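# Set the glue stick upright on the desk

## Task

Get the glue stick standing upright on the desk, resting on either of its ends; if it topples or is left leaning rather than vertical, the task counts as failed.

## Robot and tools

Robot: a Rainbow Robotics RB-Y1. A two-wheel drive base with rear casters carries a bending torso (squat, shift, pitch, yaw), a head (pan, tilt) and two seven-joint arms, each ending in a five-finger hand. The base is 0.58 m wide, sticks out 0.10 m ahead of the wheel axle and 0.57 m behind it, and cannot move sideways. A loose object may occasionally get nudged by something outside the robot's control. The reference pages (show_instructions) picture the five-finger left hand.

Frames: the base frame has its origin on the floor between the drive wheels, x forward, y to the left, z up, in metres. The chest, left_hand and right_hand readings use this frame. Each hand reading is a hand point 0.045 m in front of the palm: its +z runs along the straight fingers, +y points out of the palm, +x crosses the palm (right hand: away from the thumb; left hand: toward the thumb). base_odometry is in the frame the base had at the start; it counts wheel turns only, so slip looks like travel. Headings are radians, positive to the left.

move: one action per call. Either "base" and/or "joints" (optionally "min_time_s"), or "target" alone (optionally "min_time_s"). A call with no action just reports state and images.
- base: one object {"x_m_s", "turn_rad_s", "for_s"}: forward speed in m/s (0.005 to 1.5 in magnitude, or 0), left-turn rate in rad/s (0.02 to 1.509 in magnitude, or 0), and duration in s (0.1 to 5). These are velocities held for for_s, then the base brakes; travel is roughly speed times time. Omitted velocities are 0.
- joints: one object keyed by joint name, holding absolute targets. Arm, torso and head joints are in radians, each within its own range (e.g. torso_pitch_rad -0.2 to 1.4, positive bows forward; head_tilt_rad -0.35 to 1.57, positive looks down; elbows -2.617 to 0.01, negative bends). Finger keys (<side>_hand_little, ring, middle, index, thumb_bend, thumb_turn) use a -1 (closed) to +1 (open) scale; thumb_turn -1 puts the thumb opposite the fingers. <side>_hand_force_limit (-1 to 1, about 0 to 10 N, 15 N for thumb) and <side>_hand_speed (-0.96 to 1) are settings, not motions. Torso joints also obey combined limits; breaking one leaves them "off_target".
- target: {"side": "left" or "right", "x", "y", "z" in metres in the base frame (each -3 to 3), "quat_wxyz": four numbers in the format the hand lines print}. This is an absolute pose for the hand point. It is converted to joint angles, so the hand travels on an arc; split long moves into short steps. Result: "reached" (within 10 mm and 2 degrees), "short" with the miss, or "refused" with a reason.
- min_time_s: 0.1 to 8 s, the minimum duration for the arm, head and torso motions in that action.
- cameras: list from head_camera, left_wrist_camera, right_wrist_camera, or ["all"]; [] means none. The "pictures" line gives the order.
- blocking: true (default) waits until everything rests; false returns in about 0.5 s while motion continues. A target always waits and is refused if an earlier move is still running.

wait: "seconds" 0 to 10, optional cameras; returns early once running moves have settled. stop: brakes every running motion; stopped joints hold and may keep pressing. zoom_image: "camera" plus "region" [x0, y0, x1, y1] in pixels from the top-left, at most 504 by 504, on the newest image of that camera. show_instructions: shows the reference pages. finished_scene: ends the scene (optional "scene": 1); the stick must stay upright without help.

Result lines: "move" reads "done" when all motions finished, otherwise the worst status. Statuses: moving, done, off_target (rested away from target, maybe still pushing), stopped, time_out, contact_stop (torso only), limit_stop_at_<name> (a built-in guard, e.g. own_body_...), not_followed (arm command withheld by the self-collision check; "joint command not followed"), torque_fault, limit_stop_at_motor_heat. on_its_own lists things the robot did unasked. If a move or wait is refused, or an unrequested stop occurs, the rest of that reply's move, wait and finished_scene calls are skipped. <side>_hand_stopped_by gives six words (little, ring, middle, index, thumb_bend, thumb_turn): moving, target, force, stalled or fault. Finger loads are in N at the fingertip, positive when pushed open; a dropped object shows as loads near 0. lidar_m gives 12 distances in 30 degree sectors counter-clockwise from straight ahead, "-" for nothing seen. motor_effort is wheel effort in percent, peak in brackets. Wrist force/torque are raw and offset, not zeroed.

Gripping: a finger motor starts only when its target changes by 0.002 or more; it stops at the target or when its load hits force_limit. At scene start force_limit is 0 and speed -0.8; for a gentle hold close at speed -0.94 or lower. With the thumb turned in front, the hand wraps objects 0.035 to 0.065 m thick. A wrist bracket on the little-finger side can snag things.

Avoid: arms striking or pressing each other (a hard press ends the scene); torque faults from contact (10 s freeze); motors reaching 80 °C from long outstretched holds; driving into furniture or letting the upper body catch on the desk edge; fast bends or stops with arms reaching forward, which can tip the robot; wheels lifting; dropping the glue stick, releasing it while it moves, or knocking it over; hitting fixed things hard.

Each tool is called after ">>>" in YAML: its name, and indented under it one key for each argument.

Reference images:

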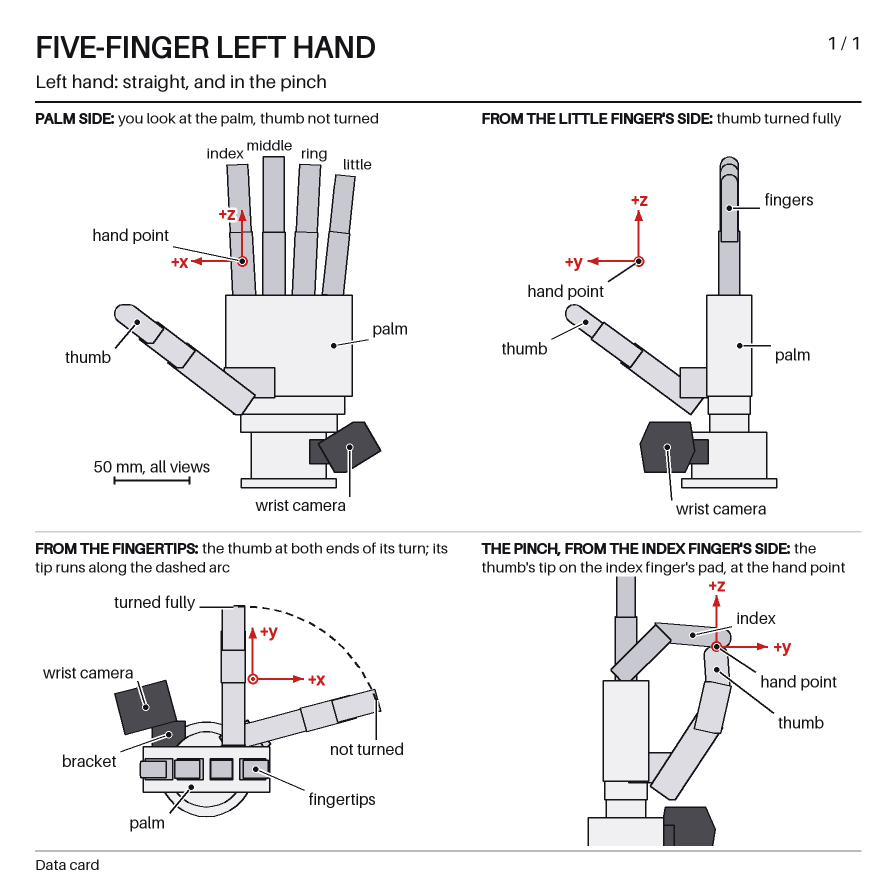

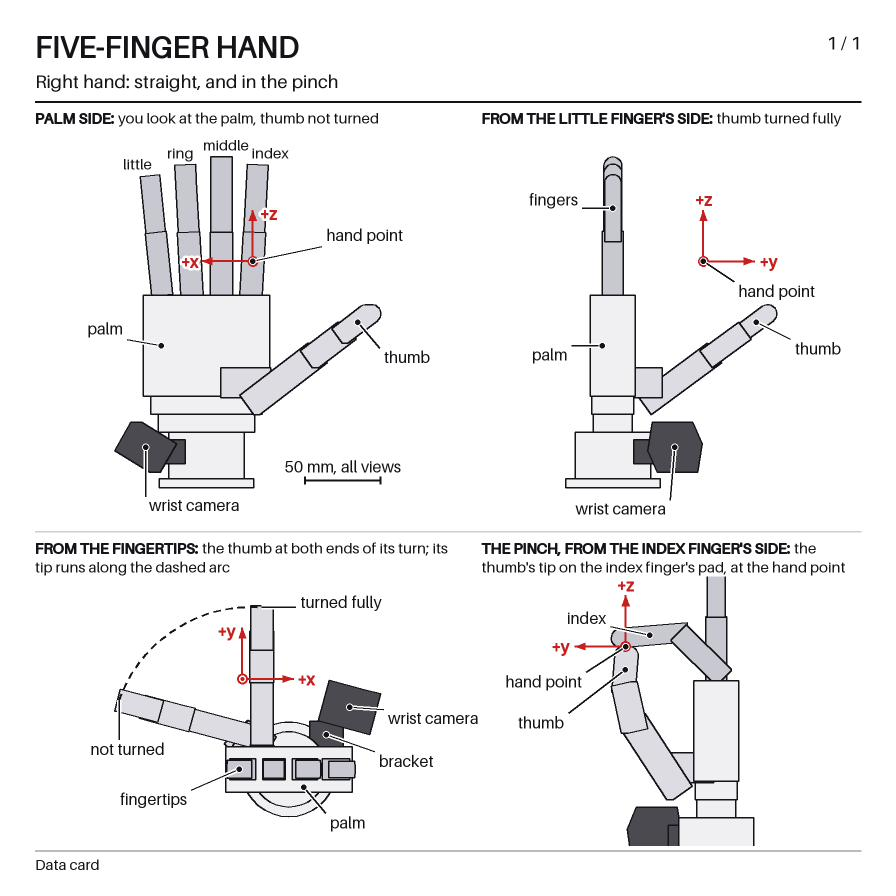

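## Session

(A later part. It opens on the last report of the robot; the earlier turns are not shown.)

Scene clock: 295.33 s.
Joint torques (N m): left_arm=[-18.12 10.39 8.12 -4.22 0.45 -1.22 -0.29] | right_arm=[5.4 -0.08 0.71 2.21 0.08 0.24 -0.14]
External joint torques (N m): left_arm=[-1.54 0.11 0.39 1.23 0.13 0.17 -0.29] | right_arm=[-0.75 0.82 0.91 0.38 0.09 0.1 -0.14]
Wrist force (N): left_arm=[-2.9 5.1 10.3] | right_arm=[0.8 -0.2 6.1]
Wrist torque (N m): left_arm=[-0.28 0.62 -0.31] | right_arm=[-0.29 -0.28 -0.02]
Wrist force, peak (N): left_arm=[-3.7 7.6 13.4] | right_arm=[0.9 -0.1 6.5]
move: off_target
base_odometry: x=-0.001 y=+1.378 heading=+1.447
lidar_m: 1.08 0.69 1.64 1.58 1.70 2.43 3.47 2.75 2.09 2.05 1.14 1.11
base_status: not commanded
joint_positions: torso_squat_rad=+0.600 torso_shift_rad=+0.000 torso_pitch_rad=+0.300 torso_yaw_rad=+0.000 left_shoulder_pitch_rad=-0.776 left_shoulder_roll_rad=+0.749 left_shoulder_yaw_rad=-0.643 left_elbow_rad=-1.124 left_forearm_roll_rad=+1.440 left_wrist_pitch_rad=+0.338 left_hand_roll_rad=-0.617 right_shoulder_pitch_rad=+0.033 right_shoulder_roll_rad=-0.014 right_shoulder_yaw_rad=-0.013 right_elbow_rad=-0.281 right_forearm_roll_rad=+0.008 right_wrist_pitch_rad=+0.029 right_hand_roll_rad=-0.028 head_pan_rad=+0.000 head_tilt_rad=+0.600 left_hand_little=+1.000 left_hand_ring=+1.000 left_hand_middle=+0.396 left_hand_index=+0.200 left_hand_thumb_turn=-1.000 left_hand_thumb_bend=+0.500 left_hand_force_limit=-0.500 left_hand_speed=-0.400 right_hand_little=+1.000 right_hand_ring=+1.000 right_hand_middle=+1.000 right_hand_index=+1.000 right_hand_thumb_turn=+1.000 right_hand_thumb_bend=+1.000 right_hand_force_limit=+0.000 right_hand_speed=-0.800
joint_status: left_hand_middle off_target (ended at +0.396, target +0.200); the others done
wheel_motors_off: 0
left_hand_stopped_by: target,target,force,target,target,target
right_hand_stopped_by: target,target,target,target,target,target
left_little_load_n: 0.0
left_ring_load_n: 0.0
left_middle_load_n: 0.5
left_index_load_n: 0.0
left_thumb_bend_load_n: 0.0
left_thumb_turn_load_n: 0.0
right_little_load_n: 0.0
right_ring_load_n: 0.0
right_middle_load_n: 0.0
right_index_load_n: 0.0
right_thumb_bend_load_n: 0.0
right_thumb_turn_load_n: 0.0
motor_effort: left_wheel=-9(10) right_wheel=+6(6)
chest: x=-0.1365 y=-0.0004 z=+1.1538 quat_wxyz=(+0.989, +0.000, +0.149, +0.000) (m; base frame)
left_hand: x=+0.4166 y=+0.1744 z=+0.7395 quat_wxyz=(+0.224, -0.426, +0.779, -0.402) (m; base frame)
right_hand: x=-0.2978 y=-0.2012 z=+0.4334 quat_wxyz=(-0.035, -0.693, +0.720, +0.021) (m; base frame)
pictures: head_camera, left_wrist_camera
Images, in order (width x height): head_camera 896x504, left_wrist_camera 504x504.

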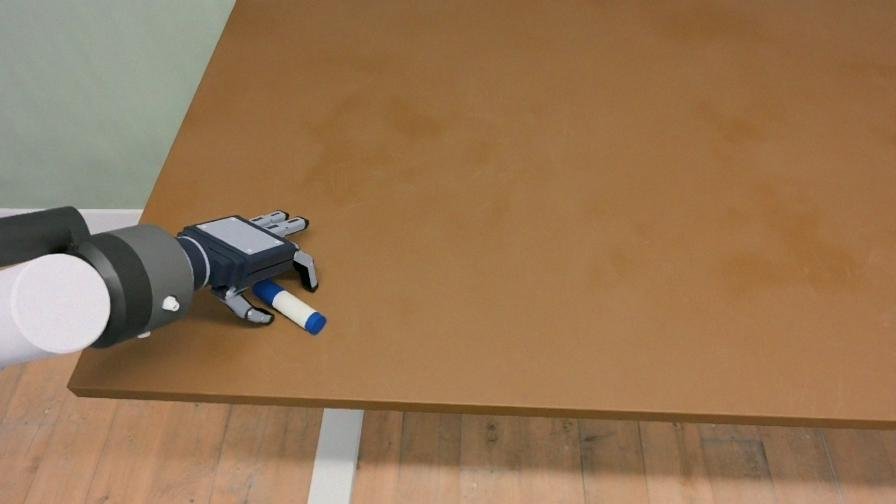

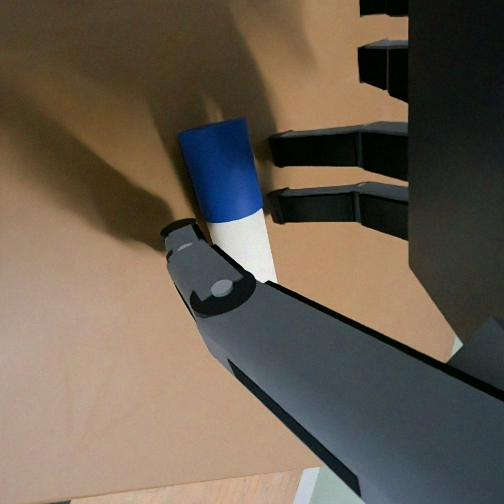

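>>> move:
  joints: {"left_hand_speed": 0.0, "left_hand_index": 0.45, "left_hand_middle": 0.45}

>>> move:
  target: {"side": "left", "x": 0.4185, "y": 0.1757, "z": 0.740, "quat_wxyz": [0.2474, -0.4114, 0.7513, -0.4518]}
  min_time_s: 1.5

>>> move:
  joints: {"left_hand_speed": -0.7, "left_hand_index": 0.12, "left_hand_middle": 0.12, "left_hand_thumb_bend": 0.45}
  cameras: ["head_camera", "left_wrist_camera"]

>>> zoom_image:
  camera: "head_camera"
  region: [180, 220, 380, 353]

Scene clock: 314.40 s.
Joint torques (N m): left_arm=[-17.66 10.46 8.56 -4.32 0.58 -1.21 -0.42] | right_arm=[6 -0.48 0.67 1.96 0.12 0.32 -0.11]
External joint torques (N m): left_arm=[-1.08 0.19 0.83 1.13 0.26 0.19 -0.41] | right_arm=[-0.14 0.42 0.87 0.13 0.12 0.18 -0.11]
Wrist force (N): left_arm=[-3.5 7.5 13.1] | right_arm=[0.9 0.1 6.0]
Wrist torque (N m): left_arm=[-0.50 0.66 -0.36] | right_arm=[-0.24 -0.27 -0.01]
Wrist force, peak (N): left_arm=[-3.5 7.8 13.4] | right_arm=[0.7 -0.1 6.4]
move: done
base_odometry: x=-0.001 y=+1.378 heading=+1.447
lidar_m: 1.08 0.68 1.62 1.58 1.70 2.41 3.47 2.77 2.10 2.04 1.14 1.11
base_status: not commanded
joint_positions: torso_squat_rad=+0.600 torso_shift_rad=+0.000 torso_pitch_rad=+0.300 torso_yaw_rad=+0.000 left_shoulder_pitch_rad=-0.776 left_shoulder_roll_rad=+0.749 left_shoulder_yaw_rad=-0.643 left_elbow_rad=-1.123 left_forearm_roll_rad=+1.440 left_wrist_pitch_rad=+0.338 left_hand_roll_rad=-0.617 right_shoulder_pitch_rad=+0.033 right_shoulder_roll_rad=-0.014 right_shoulder_yaw_rad=-0.013 right_elbow_rad=-0.281 right_forearm_roll_rad=+0.008 right_wrist_pitch_rad=+0.029 right_hand_roll_rad=-0.028 head_pan_rad=+0.000 head_tilt_rad=+0.600 left_hand_little=+1.000 left_hand_ring=+1.000 left_hand_middle=+0.450 left_hand_index=+0.450 left_hand_thumb_turn=-1.000 left_hand_thumb_bend=+0.500 left_hand_force_limit=-0.500 left_hand_speed=+0.000 right_hand_little=+1.000 right_hand_ring=+1.000 right_hand_middle=+1.000 right_hand_index=+1.000 right_hand_thumb_turn=+1.000 right_hand_thumb_bend=+1.000 right_hand_force_limit=+0.000 right_hand_speed=-0.800
joint_status: all done
wheel_motors_off: 0
left_hand_stopped_by: target,target,target,target,target,target
right_hand_stopped_by: target,target,target,target,target,target
left_little_load_n: 0.0
left_ring_load_n: -0.5
left_middle_load_n: 0.0
left_index_load_n: 0.0
left_thumb_bend_load_n: 0.0
left_thumb_turn_load_n: 0.0
right_little_load_n: 0.0
right_ring_load_n: 0.0
right_middle_load_n: 0.0
right_index_load_n: 0.0
right_thumb_bend_load_n: 0.0
right_thumb_turn_load_n: 0.0
motor_effort: left_wheel=-10(10) right_wheel=+6(6)
chest: x=-0.1365 y=-0.0004 z=+1.1538 quat_wxyz=(+0.989, +0.000, +0.149, +0.000) (m; base frame)
left_hand: x=+0.4166 y=+0.1745 z=+0.7395 quat_wxyz=(+0.224, -0.426, +0.779, -0.402) (m; base frame)
right_hand: x=-0.2978 y=-0.2012 z=+0.4334 quat_wxyz=(-0.035, -0.693, +0.720, +0.021) (m; base frame)
pictures: none

Scene clock: 316.23 s.
Joint torques (N m): left_arm=[-15.55 9.79 8.45 -5.27 0.64 -1.21 -0.24] | right_arm=[5.89 -0.91 0.13 1.99 -0.16 0.24 -0.18]
External joint torques (N m): left_arm=[-0.15 -0.17 1.48 1.18 0.21 -0.28 -0.23] | right_arm=[-0.25 -0.01 0.32 0.16 -0.15 0.11 -0.18]
Wrist force (N): left_arm=[-3.6 8.0 12.6] | right_arm=[0.7 0.0 6.4]
Wrist torque (N m): left_arm=[-0.43 0.65 -0.38] | right_arm=[-0.27 -0.29 -0.03]
Wrist force, peak (N): left_arm=[-3.8 7.8 13.3] | right_arm=[0.8 0.0 6.4]
move: done
base_odometry: x=-0.001 y=+1.378 heading=+1.447
lidar_m: 1.07 0.69 1.62 1.58 1.70 2.42 3.47 2.76 2.11 2.05 1.13 1.12
base_status: not commanded
joint_positions: torso_squat_rad=+0.600 torso_shift_rad=+0.000 torso_pitch_rad=+0.300 torso_yaw_rad=+0.000 left_shoulder_pitch_rad=-0.667 left_shoulder_roll_rad=+0.678 left_shoulder_yaw_rad=-0.486 left_elbow_rad=-1.111 left_forearm_roll_rad=+1.730 left_wrist_pitch_rad=+0.309 left_hand_roll_rad=-1.054 right_shoulder_pitch_rad=+0.033 right_shoulder_roll_rad=-0.014 right_shoulder_yaw_rad=-0.013 right_elbow_rad=-0.281 right_forearm_roll_rad=+0.008 right_wrist_pitch_rad=+0.029 right_hand_roll_rad=-0.028 head_pan_rad=+0.000 head_tilt_rad=+0.600 left_hand_little=+1.000 left_hand_ring=+1.000 left_hand_middle=+0.450 left_hand_index=+0.450 left_hand_thumb_turn=-1.000 left_hand_thumb_bend=+0.500 left_hand_force_limit=-0.500 left_hand_speed=+0.000 right_hand_little=+1.000 right_hand_ring=+1.000 right_hand_middle=+1.000 right_hand_index=+1.000 right_hand_thumb_turn=+1.000 right_hand_thumb_bend=+1.000 right_hand_force_limit=+0.000 right_hand_speed=-0.800
joint_status: all done
wheel_motors_off: 0
left_hand_stopped_by: target,target,target,target,target,target
right_hand_stopped_by: target,target,target,target,target,target
left_little_load_n: 0.0
left_ring_load_n: -0.5
left_middle_load_n: 0.0
left_index_load_n: 0.0
left_thumb_bend_load_n: 0.0
left_thumb_turn_load_n: 0.0
right_little_load_n: 0.0
right_ring_load_n: 0.0
right_middle_load_n: 0.0
right_index_load_n: 0.0
right_thumb_bend_load_n: 0.0
right_thumb_turn_load_n: 0.0
motor_effort: left_wheel=-9(10) right_wheel=+6(6)
chest: x=-0.1365 y=-0.0004 z=+1.1538 quat_wxyz=(+0.989, +0.000, +0.149, +0.000) (m; base frame)
left_hand: x=+0.4184 y=+0.1752 z=+0.7406 quat_wxyz=(+0.251, -0.415, +0.752, -0.446) (m; base frame)
left_hand_status: reached (checked arc, planned for 1.5 s): 1 mm and 0.9 deg off.
right_hand: x=-0.2978 y=-0.2012 z=+0.4334 quat_wxyz=(-0.035, -0.693, +0.720, +0.021) (m; base frame)
pictures: none

Scene clock: 317.10 s.
Joint torques (N m): left_arm=[-15.71 9.54 8.3 -5.25 0.75 -1.18 -0.24] | right_arm=[5.33 -0.37 0.7 1.82 0.09 0.19 -0.25]
External joint torques (N m): left_arm=[-0.31 -0.42 1.33 1.21 0.32 -0.25 -0.23] | right_arm=[-0.81 0.53 0.9 -0.01 0.1 0.05 -0.25]
Wrist force (N): left_arm=[-3.6 8.1 12.9] | right_arm=[0.6 0.2 6.0]
Wrist torque (N m): left_arm=[-0.41 0.67 -0.39] | right_arm=[-0.21 -0.23 -0.02]
Wrist force, peak (N): left_arm=[-3.6 8.1 12.9] | right_arm=[0.9 0.0 6.4]
move: done
base_odometry: x=-0.001 y=+1.378 heading=+1.447
lidar_m: 1.08 0.69 1.63 1.58 1.70 2.42 3.47 2.76 2.10 2.05 1.14 1.12
base_status: not commanded
joint_positions: torso_squat_rad=+0.600 torso_shift_rad=+0.000 torso_pitch_rad=+0.300 torso_yaw_rad=+0.000 left_shoulder_pitch_rad=-0.667 left_shoulder_roll_rad=+0.678 left_shoulder_yaw_rad=-0.486 left_elbow_rad=-1.111 left_forearm_roll_rad=+1.730 left_wrist_pitch_rad=+0.309 left_hand_roll_rad=-1.054 right_shoulder_pitch_rad=+0.033 right_shoulder_roll_rad=-0.014 right_shoulder_yaw_rad=-0.013 right_elbow_rad=-0.281 right_forearm_roll_rad=+0.008 right_wrist_pitch_rad=+0.029 right_hand_roll_rad=-0.028 head_pan_rad=+0.000 head_tilt_rad=+0.600 left_hand_little=+1.000 left_hand_ring=+1.000 left_hand_middle=+0.120 left_hand_index=+0.120 left_hand_thumb_turn=-1.000 left_hand_thumb_bend=+0.450 left_hand_force_limit=-0.500 left_hand_speed=-0.700 right_hand_little=+1.000 right_hand_ring=+1.000 right_hand_middle=+1.000 right_hand_index=+1.000 right_hand_thumb_turn=+1.000 right_hand_thumb_bend=+1.000 right_hand_force_limit=+0.000 right_hand_speed=-0.800
joint_status: all done
wheel_motors_off: 0
left_hand_stopped_by: target,target,target,target,target,target
right_hand_stopped_by: target,target,target,target,target,target
left_little_load_n: 0.0
left_ring_load_n: 0.0
left_middle_load_n: 0.0
left_index_load_n: 0.0
left_thumb_bend_load_n: 0.0
left_thumb_turn_load_n: 0.0
right_little_load_n: 0.0
right_ring_load_n: 0.0
right_middle_load_n: 0.0
right_index_load_n: 0.0
right_thumb_bend_load_n: 0.0
right_thumb_turn_load_n: 0.0
motor_effort: left_wheel=-9(10) right_wheel=+6(6)
chest: x=-0.1365 y=-0.0004 z=+1.1538 quat_wxyz=(+0.989, +0.000, +0.149, +0.000) (m; base frame)
left_hand: x=+0.4184 y=+0.1752 z=+0.7406 quat_wxyz=(+0.251, -0.415, +0.752, -0.446) (m; base frame)
right_hand: x=-0.2978 y=-0.2012 z=+0.4334 quat_wxyz=(-0.035, -0.693, +0.720, +0.021) (m; base frame)
pictures: head_camera, left_wrist_camera
Images, in order (width x height): head_camera 896x504, left_wrist_camera 504x504.

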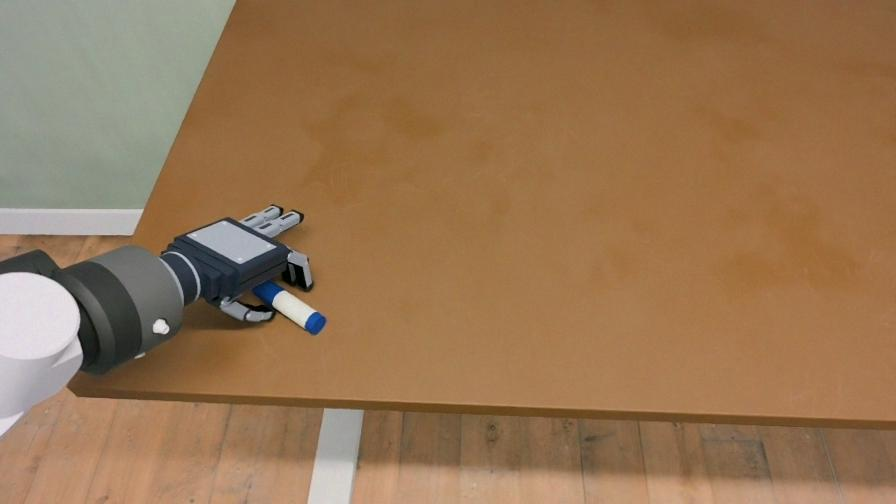

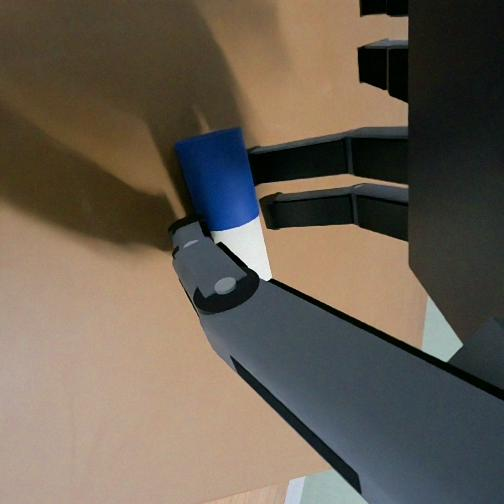

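Scaled by 2.520 from the camera's 896x504 image, which has a finer 1280x720 frame.

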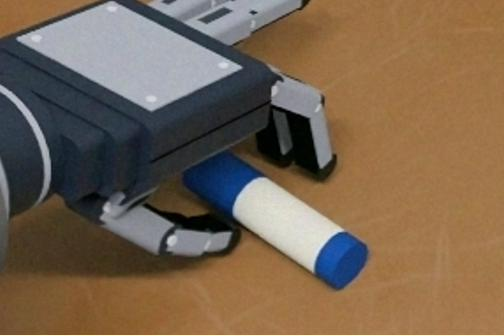

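>>> move:
  joints: {"left_hand_speed": -0.94, "left_hand_force_limit": -0.5, "left_hand_index": -0.4, "left_hand_middle": -0.4, "left_hand_thumb_bend": -0.35}
  cameras: ["head_camera", "left_wrist_camera"]

>>> zoom_image:
  camera: "head_camera"
  region: [180, 220, 380, 353]

Scene clock: 325.67 s.
Joint torques (N m): left_arm=[-15.97 9.32 8.61 -5.15 0.74 -1.01 -0.27] | right_arm=[5.49 -1.16 0.77 2.35 -0.1 0.35 -0.06]
External joint torques (N m): left_arm=[-0.57 -0.64 1.65 1.3 0.31 -0.08 -0.26] | right_arm=[-0.65 -0.26 0.97 0.52 -0.09 0.21 -0.06]
Wrist force (N): left_arm=[-3.6 8.3 12.8] | right_arm=[0.9 -0.1 6.4]
Wrist torque (N m): left_arm=[-0.41 0.68 -0.39] | right_arm=[-0.30 -0.32 -0.02]
Wrist force, peak (N): left_arm=[-3.6 8.4 13.0] | right_arm=[0.9 0.3 6.6]
move: off_target
base_odometry: x=-0.001 y=+1.378 heading=+1.447
lidar_m: 1.08 0.69 1.63 1.57 1.70 2.43 3.48 2.77 2.10 2.04 1.13 1.11
base_status: not commanded
joint_positions: torso_squat_rad=+0.600 torso_shift_rad=+0.000 torso_pitch_rad=+0.300 torso_yaw_rad=+0.000 left_shoulder_pitch_rad=-0.667 left_shoulder_roll_rad=+0.678 left_shoulder_yaw_rad=-0.486 left_elbow_rad=-1.111 left_forearm_roll_rad=+1.730 left_wrist_pitch_rad=+0.309 left_hand_roll_rad=-1.054 right_shoulder_pitch_rad=+0.033 right_shoulder_roll_rad=-0.014 right_shoulder_yaw_rad=-0.013 right_elbow_rad=-0.281 right_forearm_roll_rad=+0.008 right_wrist_pitch_rad=+0.029 right_hand_roll_rad=-0.028 head_pan_rad=+0.000 head_tilt_rad=+0.600 left_hand_little=+1.000 left_hand_ring=+1.000 left_hand_middle=-0.014 left_hand_index=-0.070 left_hand_thumb_turn=-1.000 left_hand_thumb_bend=+0.375 left_hand_force_limit=-0.500 left_hand_speed=-0.940 right_hand_little=+1.000 right_hand_ring=+1.000 right_hand_middle=+1.000 right_hand_index=+1.000 right_hand_thumb_turn=+1.000 right_hand_thumb_bend=+1.000 right_hand_force_limit=+0.000 right_hand_speed=-0.800
joint_status: left_hand_middle off_target (ended at -0.014, target -0.400); left_hand_index off_target (ended at -0.070, target -0.400); left_hand_thumb_bend off_target (ended at +0.375, target -0.350); the others done
wheel_motors_off: 0
left_hand_stopped_by: target,target,force,force,force,target
right_hand_stopped_by: target,target,target,target,target,target
left_little_load_n: 0.0
left_ring_load_n: -0.5
left_middle_load_n: 2.5
left_index_load_n: 3.5
left_thumb_bend_load_n: 6.5
left_thumb_turn_load_n: 0.5
right_little_load_n: 0.0
right_ring_load_n: 0.0
right_middle_load_n: 0.0
right_index_load_n: 0.0
right_thumb_bend_load_n: 0.0
right_thumb_turn_load_n: 0.0
motor_effort: left_wheel=-8(10) right_wheel=+6(6)
chest: x=-0.1365 y=-0.0004 z=+1.1538 quat_wxyz=(+0.989, +0.000, +0.149, +0.000) (m; base frame)
left_hand: x=+0.4184 y=+0.1752 z=+0.7406 quat_wxyz=(+0.251, -0.415, +0.752, -0.446) (m; base frame)
right_hand: x=-0.2978 y=-0.2012 z=+0.4334 quat_wxyz=(-0.035, -0.693, +0.720, +0.021) (m; base frame)
pictures: head_camera, left_wrist_camera
Images, in order (width x height): head_camera 896x504, left_wrist_camera 504x504.

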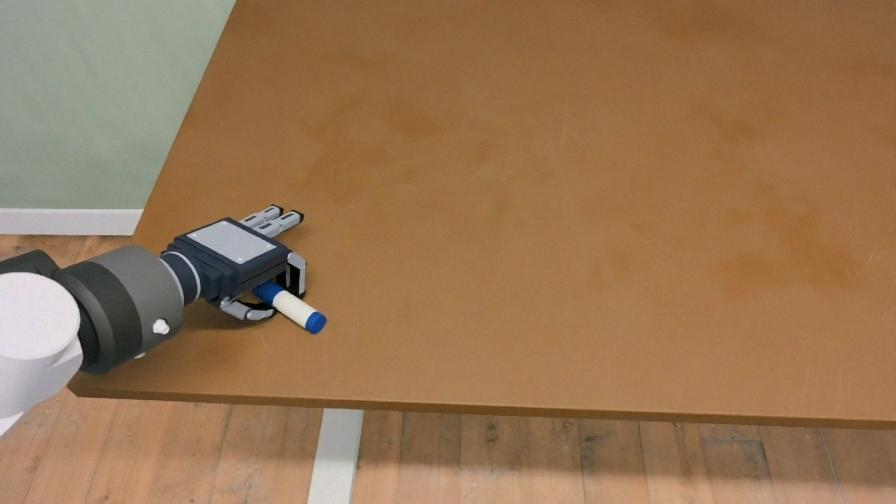

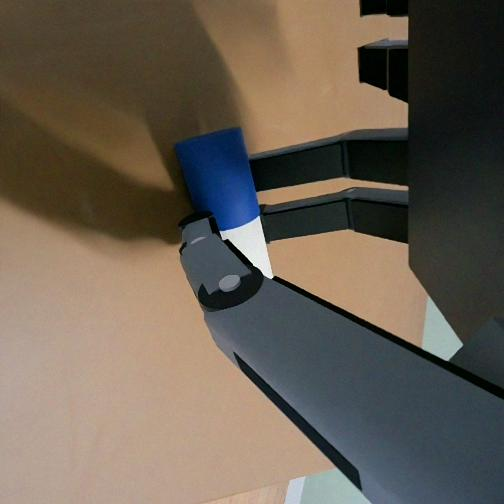

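Scaled by 2.520 from the camera's 896x504 image, which has a finer 1280x720 frame.

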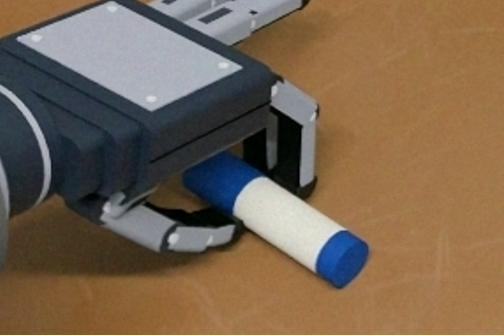

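>>> move:
  target: {"side": "left", "x": 0.4, "y": 0.18, "z": 0.86, "quat_wxyz": [0.2474, -0.4114, 0.7513, -0.4518]}
  min_time_s: 2.5
  cameras: ["head_camera", "left_wrist_camera"]

>>> zoom_image:
  camera: "head_camera"
  region: [150, 180, 350, 313]

Scene clock: 333.73 s.
Joint torques (N m): left_arm=[-14.83 13.5 8.83 -5.45 0.23 -1.78 -0.03] | right_arm=[5.29 -0.51 0.07 2.24 0.08 0.24 -0.02]
External joint torques (N m): left_arm=[-0.57 1.54 -1.26 -0.53 0.07 0.01 -0.02] | right_arm=[-0.85 0.39 0.27 0.41 0.09 0.1 -0.02]
Wrist force (N): left_arm=[-3.7 8.2 12.6] | right_arm=[0.7 -0.3 6.0]
Wrist torque (N m): left_arm=[-0.43 0.66 -0.32] | right_arm=[-0.29 -0.28 -0.05]
Wrist force, peak (N): left_arm=[-3.7 8.2 13.1] | right_arm=[0.9 -0.1 6.5]
move: done
base_odometry: x=-0.001 y=+1.378 heading=+1.447
lidar_m: 1.08 0.70 1.62 1.58 1.69 2.42 3.47 2.76 2.10 2.05 1.13 1.12
base_status: not commanded
joint_positions: torso_squat_rad=+0.600 torso_shift_rad=+0.000 torso_pitch_rad=+0.300 torso_yaw_rad=+0.000 left_shoulder_pitch_rad=-0.632 left_shoulder_roll_rad=+1.033 left_shoulder_yaw_rad=-0.520 left_elbow_rad=-1.622 left_forearm_roll_rad=+1.213 left_wrist_pitch_rad=+0.357 left_hand_roll_rad=-0.179 right_shoulder_pitch_rad=+0.033 right_shoulder_roll_rad=-0.014 right_shoulder_yaw_rad=-0.013 right_elbow_rad=-0.281 right_forearm_roll_rad=+0.008 right_wrist_pitch_rad=+0.029 right_hand_roll_rad=-0.028 head_pan_rad=+0.000 head_tilt_rad=+0.600 left_hand_little=+1.000 left_hand_ring=+1.000 left_hand_middle=-0.014 left_hand_index=-0.070 left_hand_thumb_turn=-1.000 left_hand_thumb_bend=+0.375 left_hand_force_limit=-0.500 left_hand_speed=-0.940 right_hand_little=+1.000 right_hand_ring=+1.000 right_hand_middle=+1.000 right_hand_index=+1.000 right_hand_thumb_turn=+1.000 right_hand_thumb_bend=+1.000 right_hand_force_limit=+0.000 right_hand_speed=-0.800
joint_status: all done
wheel_motors_off: 0
left_hand_stopped_by: target,target,force,force,force,target
right_hand_stopped_by: target,target,target,target,target,target
left_little_load_n: 0.0
left_ring_load_n: 0.0
left_middle_load_n: 2.5
left_index_load_n: 3.5
left_thumb_bend_load_n: 6.0
left_thumb_turn_load_n: 0.5
right_little_load_n: 0.0
right_ring_load_n: 0.0
right_middle_load_n: 0.0
right_index_load_n: 0.0
right_thumb_bend_load_n: 0.0
right_thumb_turn_load_n: 0.0
motor_effort: left_wheel=-8(10) right_wheel=+6(6)
chest: x=-0.1365 y=-0.0004 z=+1.1538 quat_wxyz=(+0.989, +0.000, +0.149, +0.000) (m; base frame)
left_hand: x=+0.4008 y=+0.1806 z=+0.8605 quat_wxyz=(+0.243, -0.408, +0.752, -0.458) (m; base frame)
left_hand_status: reached (checked arc, planned for 2.5 s): 1 mm and 0.9 deg off.
right_hand: x=-0.2978 y=-0.2012 z=+0.4334 quat_wxyz=(-0.035, -0.693, +0.720, +0.021) (m; base frame)
pictures: head_camera, left_wrist_camera
Images, in order (width x height): head_camera 896x504, left_wrist_camera 504x504.

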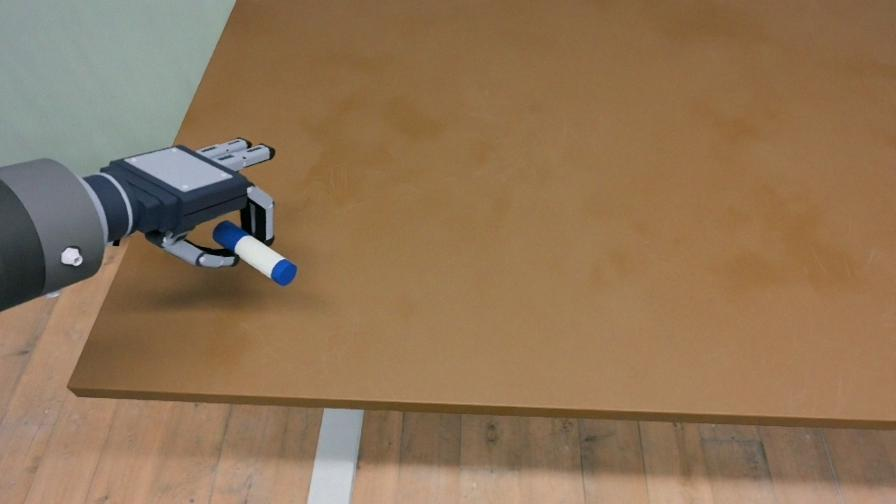

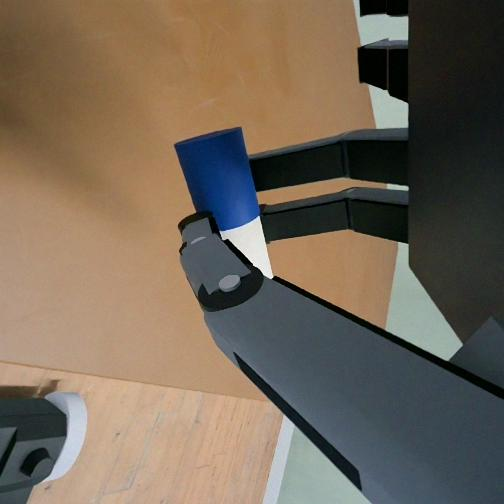

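Scaled by 2.520 from the camera's 896x504 image, which has a finer 1280x720 frame.

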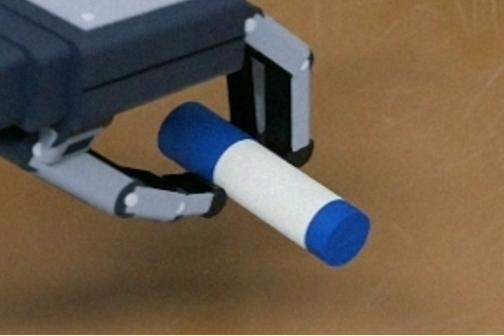

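>>> move:
  target: {"side": "left", "x": 0.38, "y": 0.17, "z": 0.92, "quat_wxyz": [0.6786, 0.1986, 0.6786, -0.1986]}
  min_time_s: 4
  cameras: ["head_camera", "left_wrist_camera"]

>>> zoom_image:
  camera: "head_camera"
  region: [100, 100, 350, 300]

Scene clock: 360.50 s.
Joint torques (N m): left_arm=[-6.92 5.23 8.08 -9.26 0.22 -2.07 -0.47] | right_arm=[5.76 -1.21 0.69 1.87 0.01 0.26 -0.21]
External joint torques (N m): left_arm=[0.69 -0.74 2.18 -0.47 0.02 -0.38 -0.43] | right_arm=[-0.38 -0.31 0.88 0.04 0.02 0.13 -0.21]
Wrist force (N): left_arm=[2.2 3.1 10.0] | right_arm=[0.9 0.0 6.3]
Wrist torque (N m): left_arm=[-0.62 0.21 0.05] | right_arm=[-0.28 -0.31 -0.03]
Wrist force, peak (N): left_arm=[-3.9 8.3 12.8] | right_arm=[0.9 0.1 6.4]
move: done
base_odometry: x=-0.001 y=+1.378 heading=+1.447
lidar_m: 1.08 0.69 1.62 1.57 1.69 2.42 3.47 2.75 2.11 2.05 1.14 1.11
base_status: not commanded
joint_positions: torso_squat_rad=+0.600 torso_shift_rad=+0.000 torso_pitch_rad=+0.300 torso_yaw_rad=+0.000 left_shoulder_pitch_rad=-0.143 left_shoulder_roll_rad=+0.656 left_shoulder_yaw_rad=-0.343 left_elbow_rad=-1.883 left_forearm_roll_rad=-0.051 left_wrist_pitch_rad=-0.113 left_hand_roll_rad=-0.993 right_shoulder_pitch_rad=+0.033 right_shoulder_roll_rad=-0.014 right_shoulder_yaw_rad=-0.013 right_elbow_rad=-0.281 right_forearm_roll_rad=+0.008 right_wrist_pitch_rad=+0.029 right_hand_roll_rad=-0.028 head_pan_rad=+0.000 head_tilt_rad=+0.600 left_hand_little=+1.000 left_hand_ring=+1.000 left_hand_middle=-0.014 left_hand_index=-0.070 left_hand_thumb_turn=-1.000 left_hand_thumb_bend=+0.375 left_hand_force_limit=-0.500 left_hand_speed=-0.940 right_hand_little=+1.000 right_hand_ring=+1.000 right_hand_middle=+1.000 right_hand_index=+1.000 right_hand_thumb_turn=+1.000 right_hand_thumb_bend=+1.000 right_hand_force_limit=+0.000 right_hand_speed=-0.800
joint_status: all done
wheel_motors_off: 0
left_hand_stopped_by: target,target,force,force,force,target
right_hand_stopped_by: target,target,target,target,target,target
left_little_load_n: 0.0
left_ring_load_n: 0.0
left_middle_load_n: 3.0
left_index_load_n: 3.5
left_thumb_bend_load_n: 6.5
left_thumb_turn_load_n: 1.0
right_little_load_n: 0.0
right_ring_load_n: -0.5
right_middle_load_n: 0.0
right_index_load_n: 0.0
right_thumb_bend_load_n: 0.0
right_thumb_turn_load_n: 0.0
motor_effort: left_wheel=-9(10) right_wheel=+6(6)
chest: x=-0.1365 y=-0.0004 z=+1.1538 quat_wxyz=(+0.989, +0.000, +0.149, +0.000) (m; base frame)
left_hand: x=+0.3800 y=+0.1699 z=+0.9199 quat_wxyz=(+0.678, +0.199, +0.679, -0.199) (m; base frame)
left_hand_status: reached (checked arc, planned for 4.0 s): 0 mm and 0.0 deg off.
right_hand: x=-0.2978 y=-0.2012 z=+0.4334 quat_wxyz=(-0.035, -0.693, +0.720, +0.021) (m; base frame)
pictures: head_camera, left_wrist_camera
Images, in order (width x height): head_camera 896x504, left_wrist_camera 504x504.

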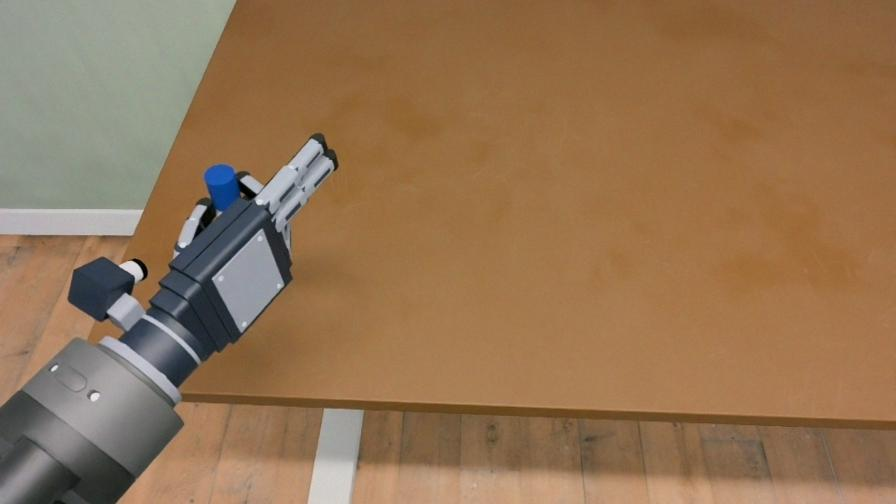

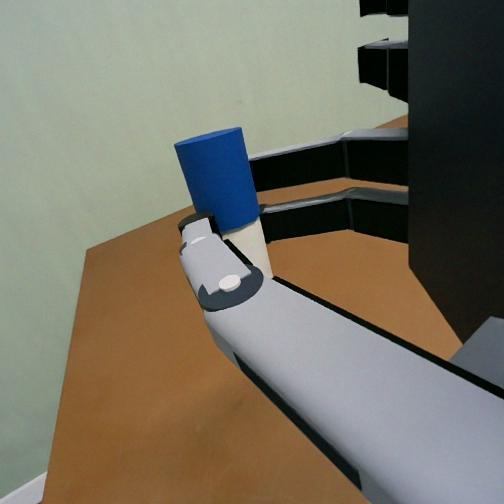

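Scaled by 2.016 from the camera's 896x504 image, which has a finer 1280x720 frame.

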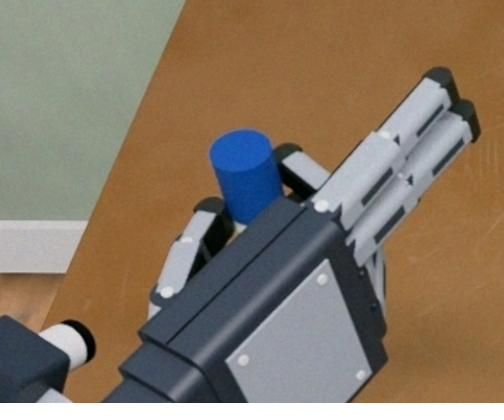

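>>> zoom_image:
  camera: "head_camera"
  region: [190, 150, 260, 220]

>>> zoom_image:
  camera: "left_wrist_camera"
  region: [150, 100, 300, 300]

Scaled by 7.200 from the camera's 896x504 image, which has a finer 1280x720 frame.

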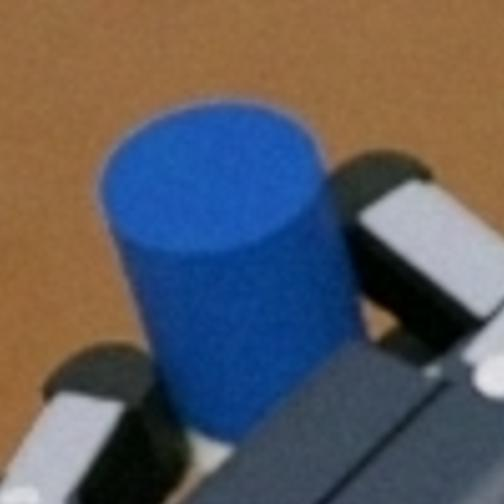

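Scaled by 2.520 from the camera's 504x504 image, which has a finer 720x720 frame.

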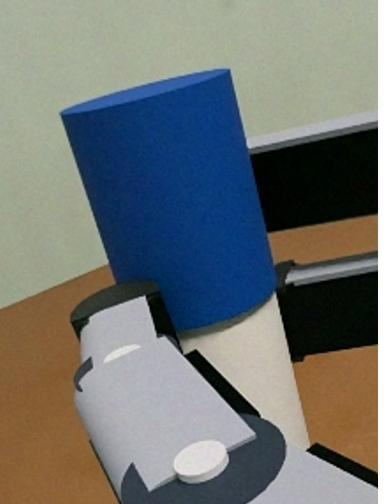

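>>> move:
  target: {"side": "left", "x": 0.38, "y": 0.17, "z": 0.81, "quat_wxyz": [0.69468, 0.1825, 0.6618, -0.2145]}
  min_time_s: 2.5
  cameras: ["head_camera", "left_wrist_camera"]

>>> zoom_image:
  camera: "head_camera"
  region: [180, 200, 300, 320]

Scene clock: 393.47 s.
Joint torques (N m): left_arm=[-10.58 3.97 3.07 -6.6 0.58 -2.36 -0.5] | right_arm=[5.41 -0.62 0.5 2.19 0 0.21 -0.13]
External joint torques (N m): left_arm=[-2.39 -0.72 -0.8 1.48 0.04 -0.53 -0.46] | right_arm=[-0.73 0.28 0.69 0.36 0.01 0.07 -0.13]
Wrist force (N): left_arm=[2.2 3.5 9.7] | right_arm=[0.8 0.0 6.1]
Wrist torque (N m): left_arm=[-0.55 0.19 0.03] | right_arm=[-0.27 -0.30 -0.02]
Wrist force, peak (N): left_arm=[2.5 3.5 10.2] | right_arm=[0.6 -0.2 6.5]
move: done
base_odometry: x=-0.001 y=+1.378 heading=+1.447
lidar_m: 1.08 0.70 1.64 1.59 1.70 2.42 3.48 2.77 2.09 2.04 1.14 1.11
base_status: not commanded
joint_positions: torso_squat_rad=+0.600 torso_shift_rad=+0.000 torso_pitch_rad=+0.300 torso_yaw_rad=+0.000 left_shoulder_pitch_rad=-0.242 left_shoulder_roll_rad=+0.429 left_shoulder_yaw_rad=-0.354 left_elbow_rad=-1.272 left_forearm_roll_rad=-0.092 left_wrist_pitch_rad=-0.602 left_hand_roll_rad=-1.102 right_shoulder_pitch_rad=+0.033 right_shoulder_roll_rad=-0.014 right_shoulder_yaw_rad=-0.013 right_elbow_rad=-0.281 right_forearm_roll_rad=+0.008 right_wrist_pitch_rad=+0.029 right_hand_roll_rad=-0.028 head_pan_rad=+0.000 head_tilt_rad=+0.600 left_hand_little=+1.000 left_hand_ring=+1.000 left_hand_middle=-0.014 left_hand_index=-0.070 left_hand_thumb_turn=-1.000 left_hand_thumb_bend=+0.375 left_hand_force_limit=-0.500 left_hand_speed=-0.940 right_hand_little=+1.000 right_hand_ring=+1.000 right_hand_middle=+1.000 right_hand_index=+1.000 right_hand_thumb_turn=+1.000 right_hand_thumb_bend=+1.000 right_hand_force_limit=+0.000 right_hand_speed=-0.800
joint_status: all done
wheel_motors_off: 0
left_hand_stopped_by: target,target,force,force,force,target
right_hand_stopped_by: target,target,target,target,target,target
left_little_load_n: 0.0
left_ring_load_n: 0.0
left_middle_load_n: 2.5
left_index_load_n: 3.5
left_thumb_bend_load_n: 6.5
left_thumb_turn_load_n: 1.0
right_little_load_n: 0.0
right_ring_load_n: 0.0
right_middle_load_n: 0.0
right_index_load_n: 0.0
right_thumb_bend_load_n: 0.0
right_thumb_turn_load_n: 0.0
motor_effort: left_wheel=-8(10) right_wheel=+6(6)
chest: x=-0.1365 y=-0.0004 z=+1.1538 quat_wxyz=(+0.989, +0.000, +0.149, +0.000) (m; base frame)
left_hand: x=+0.3798 y=+0.1702 z=+0.8101 quat_wxyz=(+0.694, +0.182, +0.663, -0.214) (m; base frame)
left_hand_status: reached (checked arc, planned for 2.5 s): 0 mm and 0.1 deg off.
right_hand: x=-0.2978 y=-0.2012 z=+0.4334 quat_wxyz=(-0.035, -0.693, +0.720, +0.021) (m; base frame)
pictures: head_camera, left_wrist_camera
Images, in order (width x height): head_camera 896x504, left_wrist_camera 504x504.

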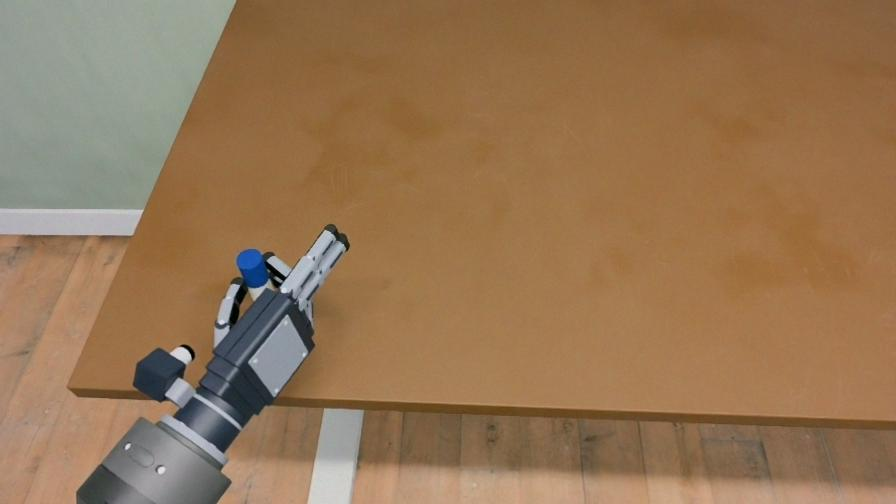

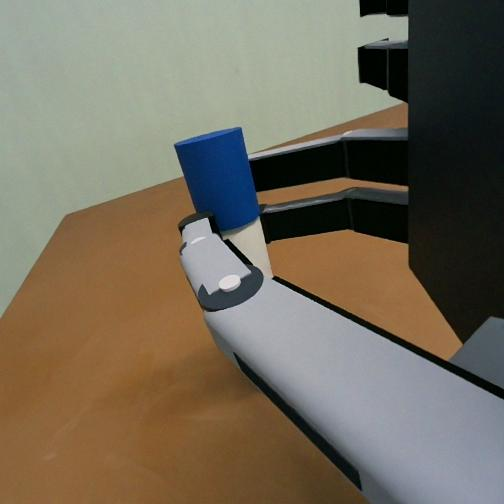

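Scaled by 4.200 from the camera's 896x504 image, which has a finer 1280x720 frame.

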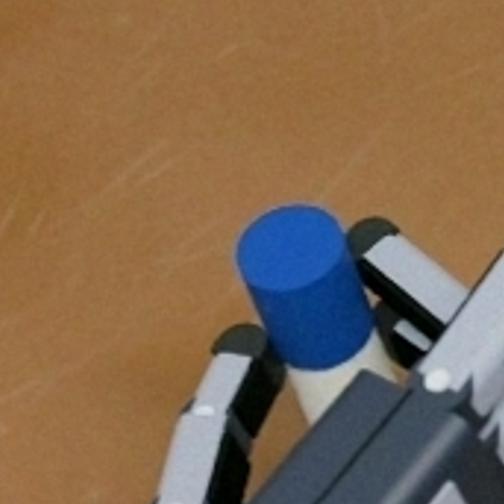

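>>> zoom_image:
  camera: "head_camera"
  region: [230, 240, 290, 300]

Scaled by 8.400 from the camera's 896x504 image, which has a finer 1280x720 frame.

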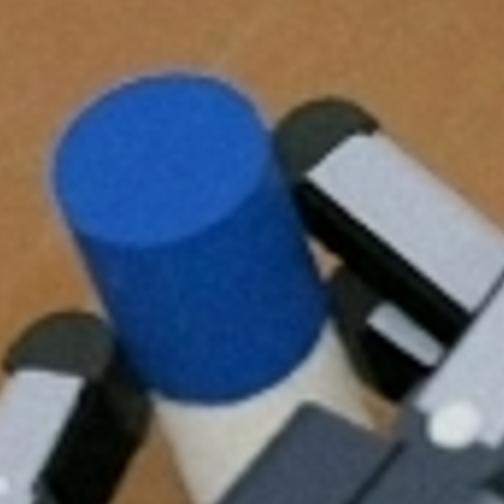

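>>> move:
  target: {"side": "left", "x": 0.38, "y": 0.17, "z": 0.768, "quat_wxyz": [0.69468, 0.1825, 0.6618, -0.2145]}
  min_time_s: 2
  cameras: ["left_wrist_camera", "head_camera"]

>>> move:
  target: {"side": "left", "x": 0.38, "y": 0.17, "z": 0.762, "quat_wxyz": [0.69468, 0.1825, 0.6618, -0.2145]}
  min_time_s: 1
  cameras: ["left_wrist_camera", "head_camera"]

Scene clock: 406.37 s.
Joint torques (N m): left_arm=[-11.23 3.73 3.15 -5.72 0.71 -2.25 -0.35] | right_arm=[5.17 -0.86 0.71 2.13 0.19 0.35 0.01]
External joint torques (N m): left_arm=[-2.23 -0.65 0.12 1.36 0.1 -0.38 -0.31] | right_arm=[-0.97 0.04 0.9 0.3 0.2 0.21 0.01]
Wrist force (N): left_arm=[2.3 3.3 9.8] | right_arm=[0.8 -0.2 6.3]
Wrist torque (N m): left_arm=[-0.59 0.19 0.05] | right_arm=[-0.31 -0.30 -0.03]
Wrist force, peak (N): left_arm=[-5.0 3.3 9.2] | right_arm=[0.9 0.0 6.4]
move: done
base_odometry: x=-0.001 y=+1.378 heading=+1.447
lidar_m: 1.08 0.69 1.62 1.58 1.71 2.41 3.47 2.77 2.10 2.05 1.13 1.12
base_status: not commanded
joint_positions: torso_squat_rad=+0.600 torso_shift_rad=+0.000 torso_pitch_rad=+0.300 torso_yaw_rad=+0.000 left_shoulder_pitch_rad=-0.347 left_shoulder_roll_rad=+0.350 left_shoulder_yaw_rad=-0.352 left_elbow_rad=-0.945 left_forearm_roll_rad=-0.092 left_wrist_pitch_rad=-0.802 left_hand_roll_rad=-1.148 right_shoulder_pitch_rad=+0.033 right_shoulder_roll_rad=-0.014 right_shoulder_yaw_rad=-0.013 right_elbow_rad=-0.281 right_forearm_roll_rad=+0.008 right_wrist_pitch_rad=+0.029 right_hand_roll_rad=-0.028 head_pan_rad=+0.000 head_tilt_rad=+0.600 left_hand_little=+1.000 left_hand_ring=+1.000 left_hand_middle=-0.014 left_hand_index=-0.070 left_hand_thumb_turn=-1.000 left_hand_thumb_bend=+0.375 left_hand_force_limit=-0.500 left_hand_speed=-0.940 right_hand_little=+1.000 right_hand_ring=+1.000 right_hand_middle=+1.000 right_hand_index=+1.000 right_hand_thumb_turn=+1.000 right_hand_thumb_bend=+1.000 right_hand_force_limit=+0.000 right_hand_speed=-0.800
joint_status: all done
wheel_motors_off: 0
left_hand_stopped_by: target,target,force,force,force,target
right_hand_stopped_by: target,target,target,target,target,target
left_little_load_n: 0.0
left_ring_load_n: 0.0
left_middle_load_n: 1.5
left_index_load_n: 4.0
left_thumb_bend_load_n: 5.5
left_thumb_turn_load_n: -0.5
right_little_load_n: 0.0
right_ring_load_n: 0.0
right_middle_load_n: 0.0
right_index_load_n: 0.0
right_thumb_bend_load_n: 0.0
right_thumb_turn_load_n: 0.0
motor_effort: left_wheel=-8(10) right_wheel=+6(6)
chest: x=-0.1365 y=-0.0004 z=+1.1538 quat_wxyz=(+0.989, +0.000, +0.149, +0.000) (m; base frame)
left_hand: x=+0.3798 y=+0.1701 z=+0.7680 quat_wxyz=(+0.694, +0.182, +0.662, -0.214) (m; base frame)
left_hand_status: reached (checked arc, planned for 2.0 s): 0 mm and 0.1 deg off.
right_hand: x=-0.2978 y=-0.2012 z=+0.4334 quat_wxyz=(-0.035, -0.693, +0.720, +0.021) (m; base frame)
pictures: head_camera, left_wrist_camera
Images, in order (width x height): head_camera 896x504, left_wrist_camera 504x504.

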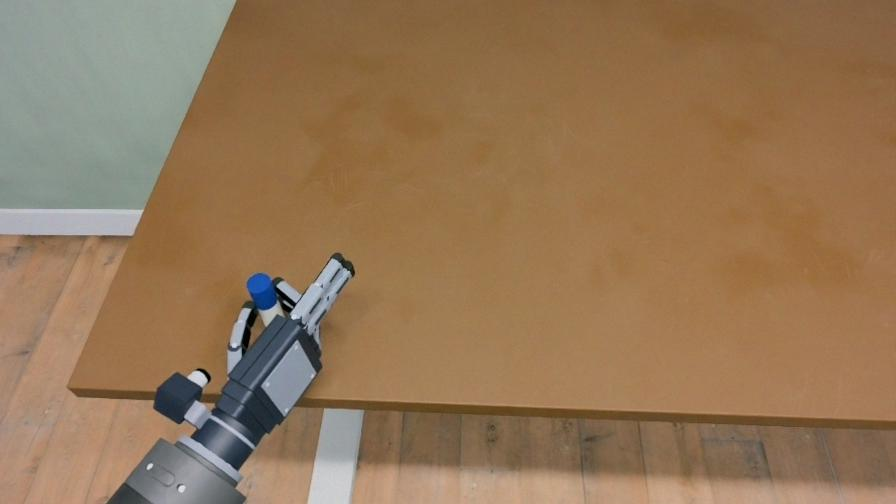

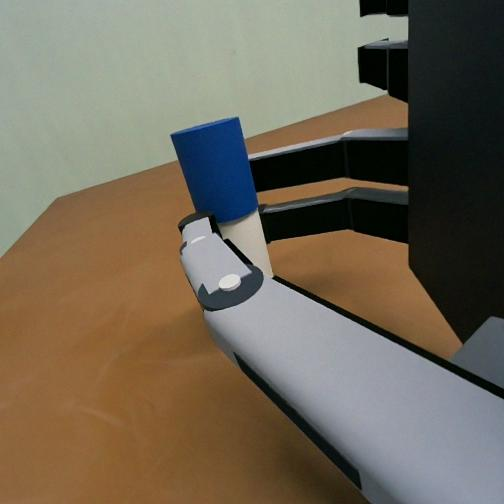

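Scene clock: 407.70 s.
Joint torques (N m): left_arm=[-9.91 3.5 3.64 -4.92 0.77 -1.31 -0.09] | right_arm=[5.64 -0.17 0.41 1.85 0.05 0.26 -0.12]
External joint torques (N m): left_arm=[-0.77 -0.84 0.76 1.98 0.17 0.56 -0.05] | right_arm=[-0.5 0.73 0.61 0.02 0.06 0.13 -0.12]
Wrist force (N): left_arm=[0.5 3.3 9.7] | right_arm=[0.7 -0.2 6.2]
Wrist torque (N m): left_arm=[-0.60 0.15 0.07] | right_arm=[-0.31 -0.27 -0.05]
Wrist force, peak (N): left_arm=[-4.6 3.2 9.7] | right_arm=[0.7 0.3 6.5]
move: done
base_odometry: x=-0.001 y=+1.378 heading=+1.447
lidar_m: 1.08 0.69 1.63 1.58 1.69 2.40 3.47 2.75 2.10 2.05 1.13 1.12
base_status: not commanded
joint_positions: torso_squat_rad=+0.600 torso_shift_rad=+0.000 torso_pitch_rad=+0.300 torso_yaw_rad=+0.000 left_shoulder_pitch_rad=-0.366 left_shoulder_roll_rad=+0.338 left_shoulder_yaw_rad=-0.352 left_elbow_rad=-0.892 left_forearm_roll_rad=-0.092 left_wrist_pitch_rad=-0.832 left_hand_roll_rad=-1.154 right_shoulder_pitch_rad=+0.033 right_shoulder_roll_rad=-0.014 right_shoulder_yaw_rad=-0.013 right_elbow_rad=-0.281 right_forearm_roll_rad=+0.008 right_wrist_pitch_rad=+0.029 right_hand_roll_rad=-0.028 head_pan_rad=+0.000 head_tilt_rad=+0.600 left_hand_little=+1.000 left_hand_ring=+1.000 left_hand_middle=-0.014 left_hand_index=-0.070 left_hand_thumb_turn=-1.000 left_hand_thumb_bend=+0.375 left_hand_force_limit=-0.500 left_hand_speed=-0.940 right_hand_little=+1.000 right_hand_ring=+1.000 right_hand_middle=+1.000 right_hand_index=+1.000 right_hand_thumb_turn=+1.000 right_hand_thumb_bend=+1.000 right_hand_force_limit=+0.000 right_hand_speed=-0.800
joint_status: all done
wheel_motors_off: 0
left_hand_stopped_by: target,target,force,force,force,target
right_hand_stopped_by: target,target,target,target,target,target
left_little_load_n: 0.0
left_ring_load_n: 0.0
left_middle_load_n: 1.0
left_index_load_n: 4.0
left_thumb_bend_load_n: 5.5
left_thumb_turn_load_n: -2.0
right_little_load_n: 0.0
right_ring_load_n: 0.0
right_middle_load_n: 0.0
right_index_load_n: 0.0
right_thumb_bend_load_n: 0.0
right_thumb_turn_load_n: 0.0
motor_effort: left_wheel=-10(10) right_wheel=+6(6)
chest: x=-0.1365 y=-0.0004 z=+1.1538 quat_wxyz=(+0.989, +0.000, +0.149, +0.000) (m; base frame)
left_hand: x=+0.3798 y=+0.1699 z=+0.7624 quat_wxyz=(+0.694, +0.183, +0.663, -0.214) (m; base frame)
left_hand_status: reached (checked arc, planned for 1.0 s): 0 mm and 0.1 deg off.
right_hand: x=-0.2978 y=-0.2012 z=+0.4334 quat_wxyz=(-0.035, -0.693, +0.720, +0.021) (m; base frame)
pictures: head_camera, left_wrist_camera
Images, in order (width x height): head_camera 896x504, left_wrist_camera 504x504.

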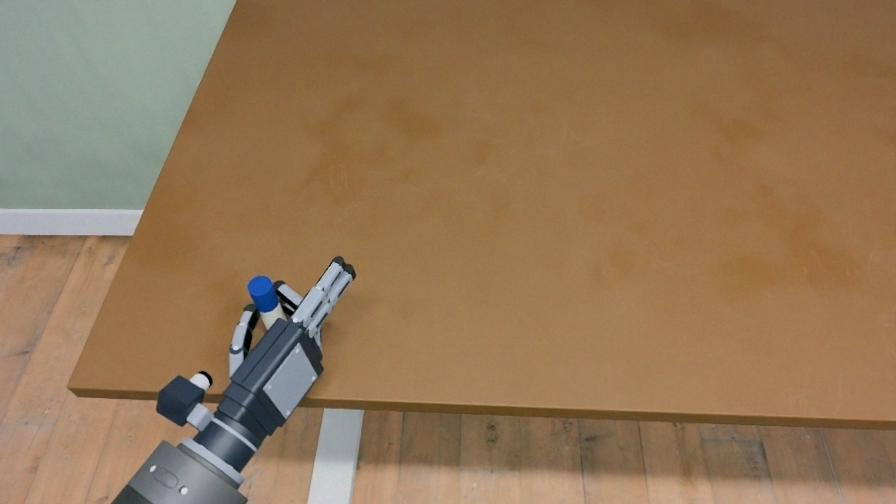

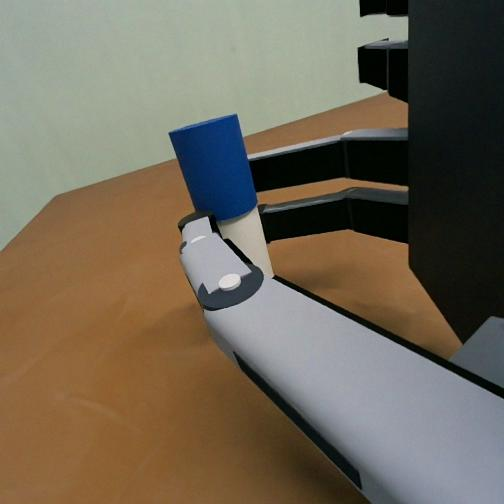

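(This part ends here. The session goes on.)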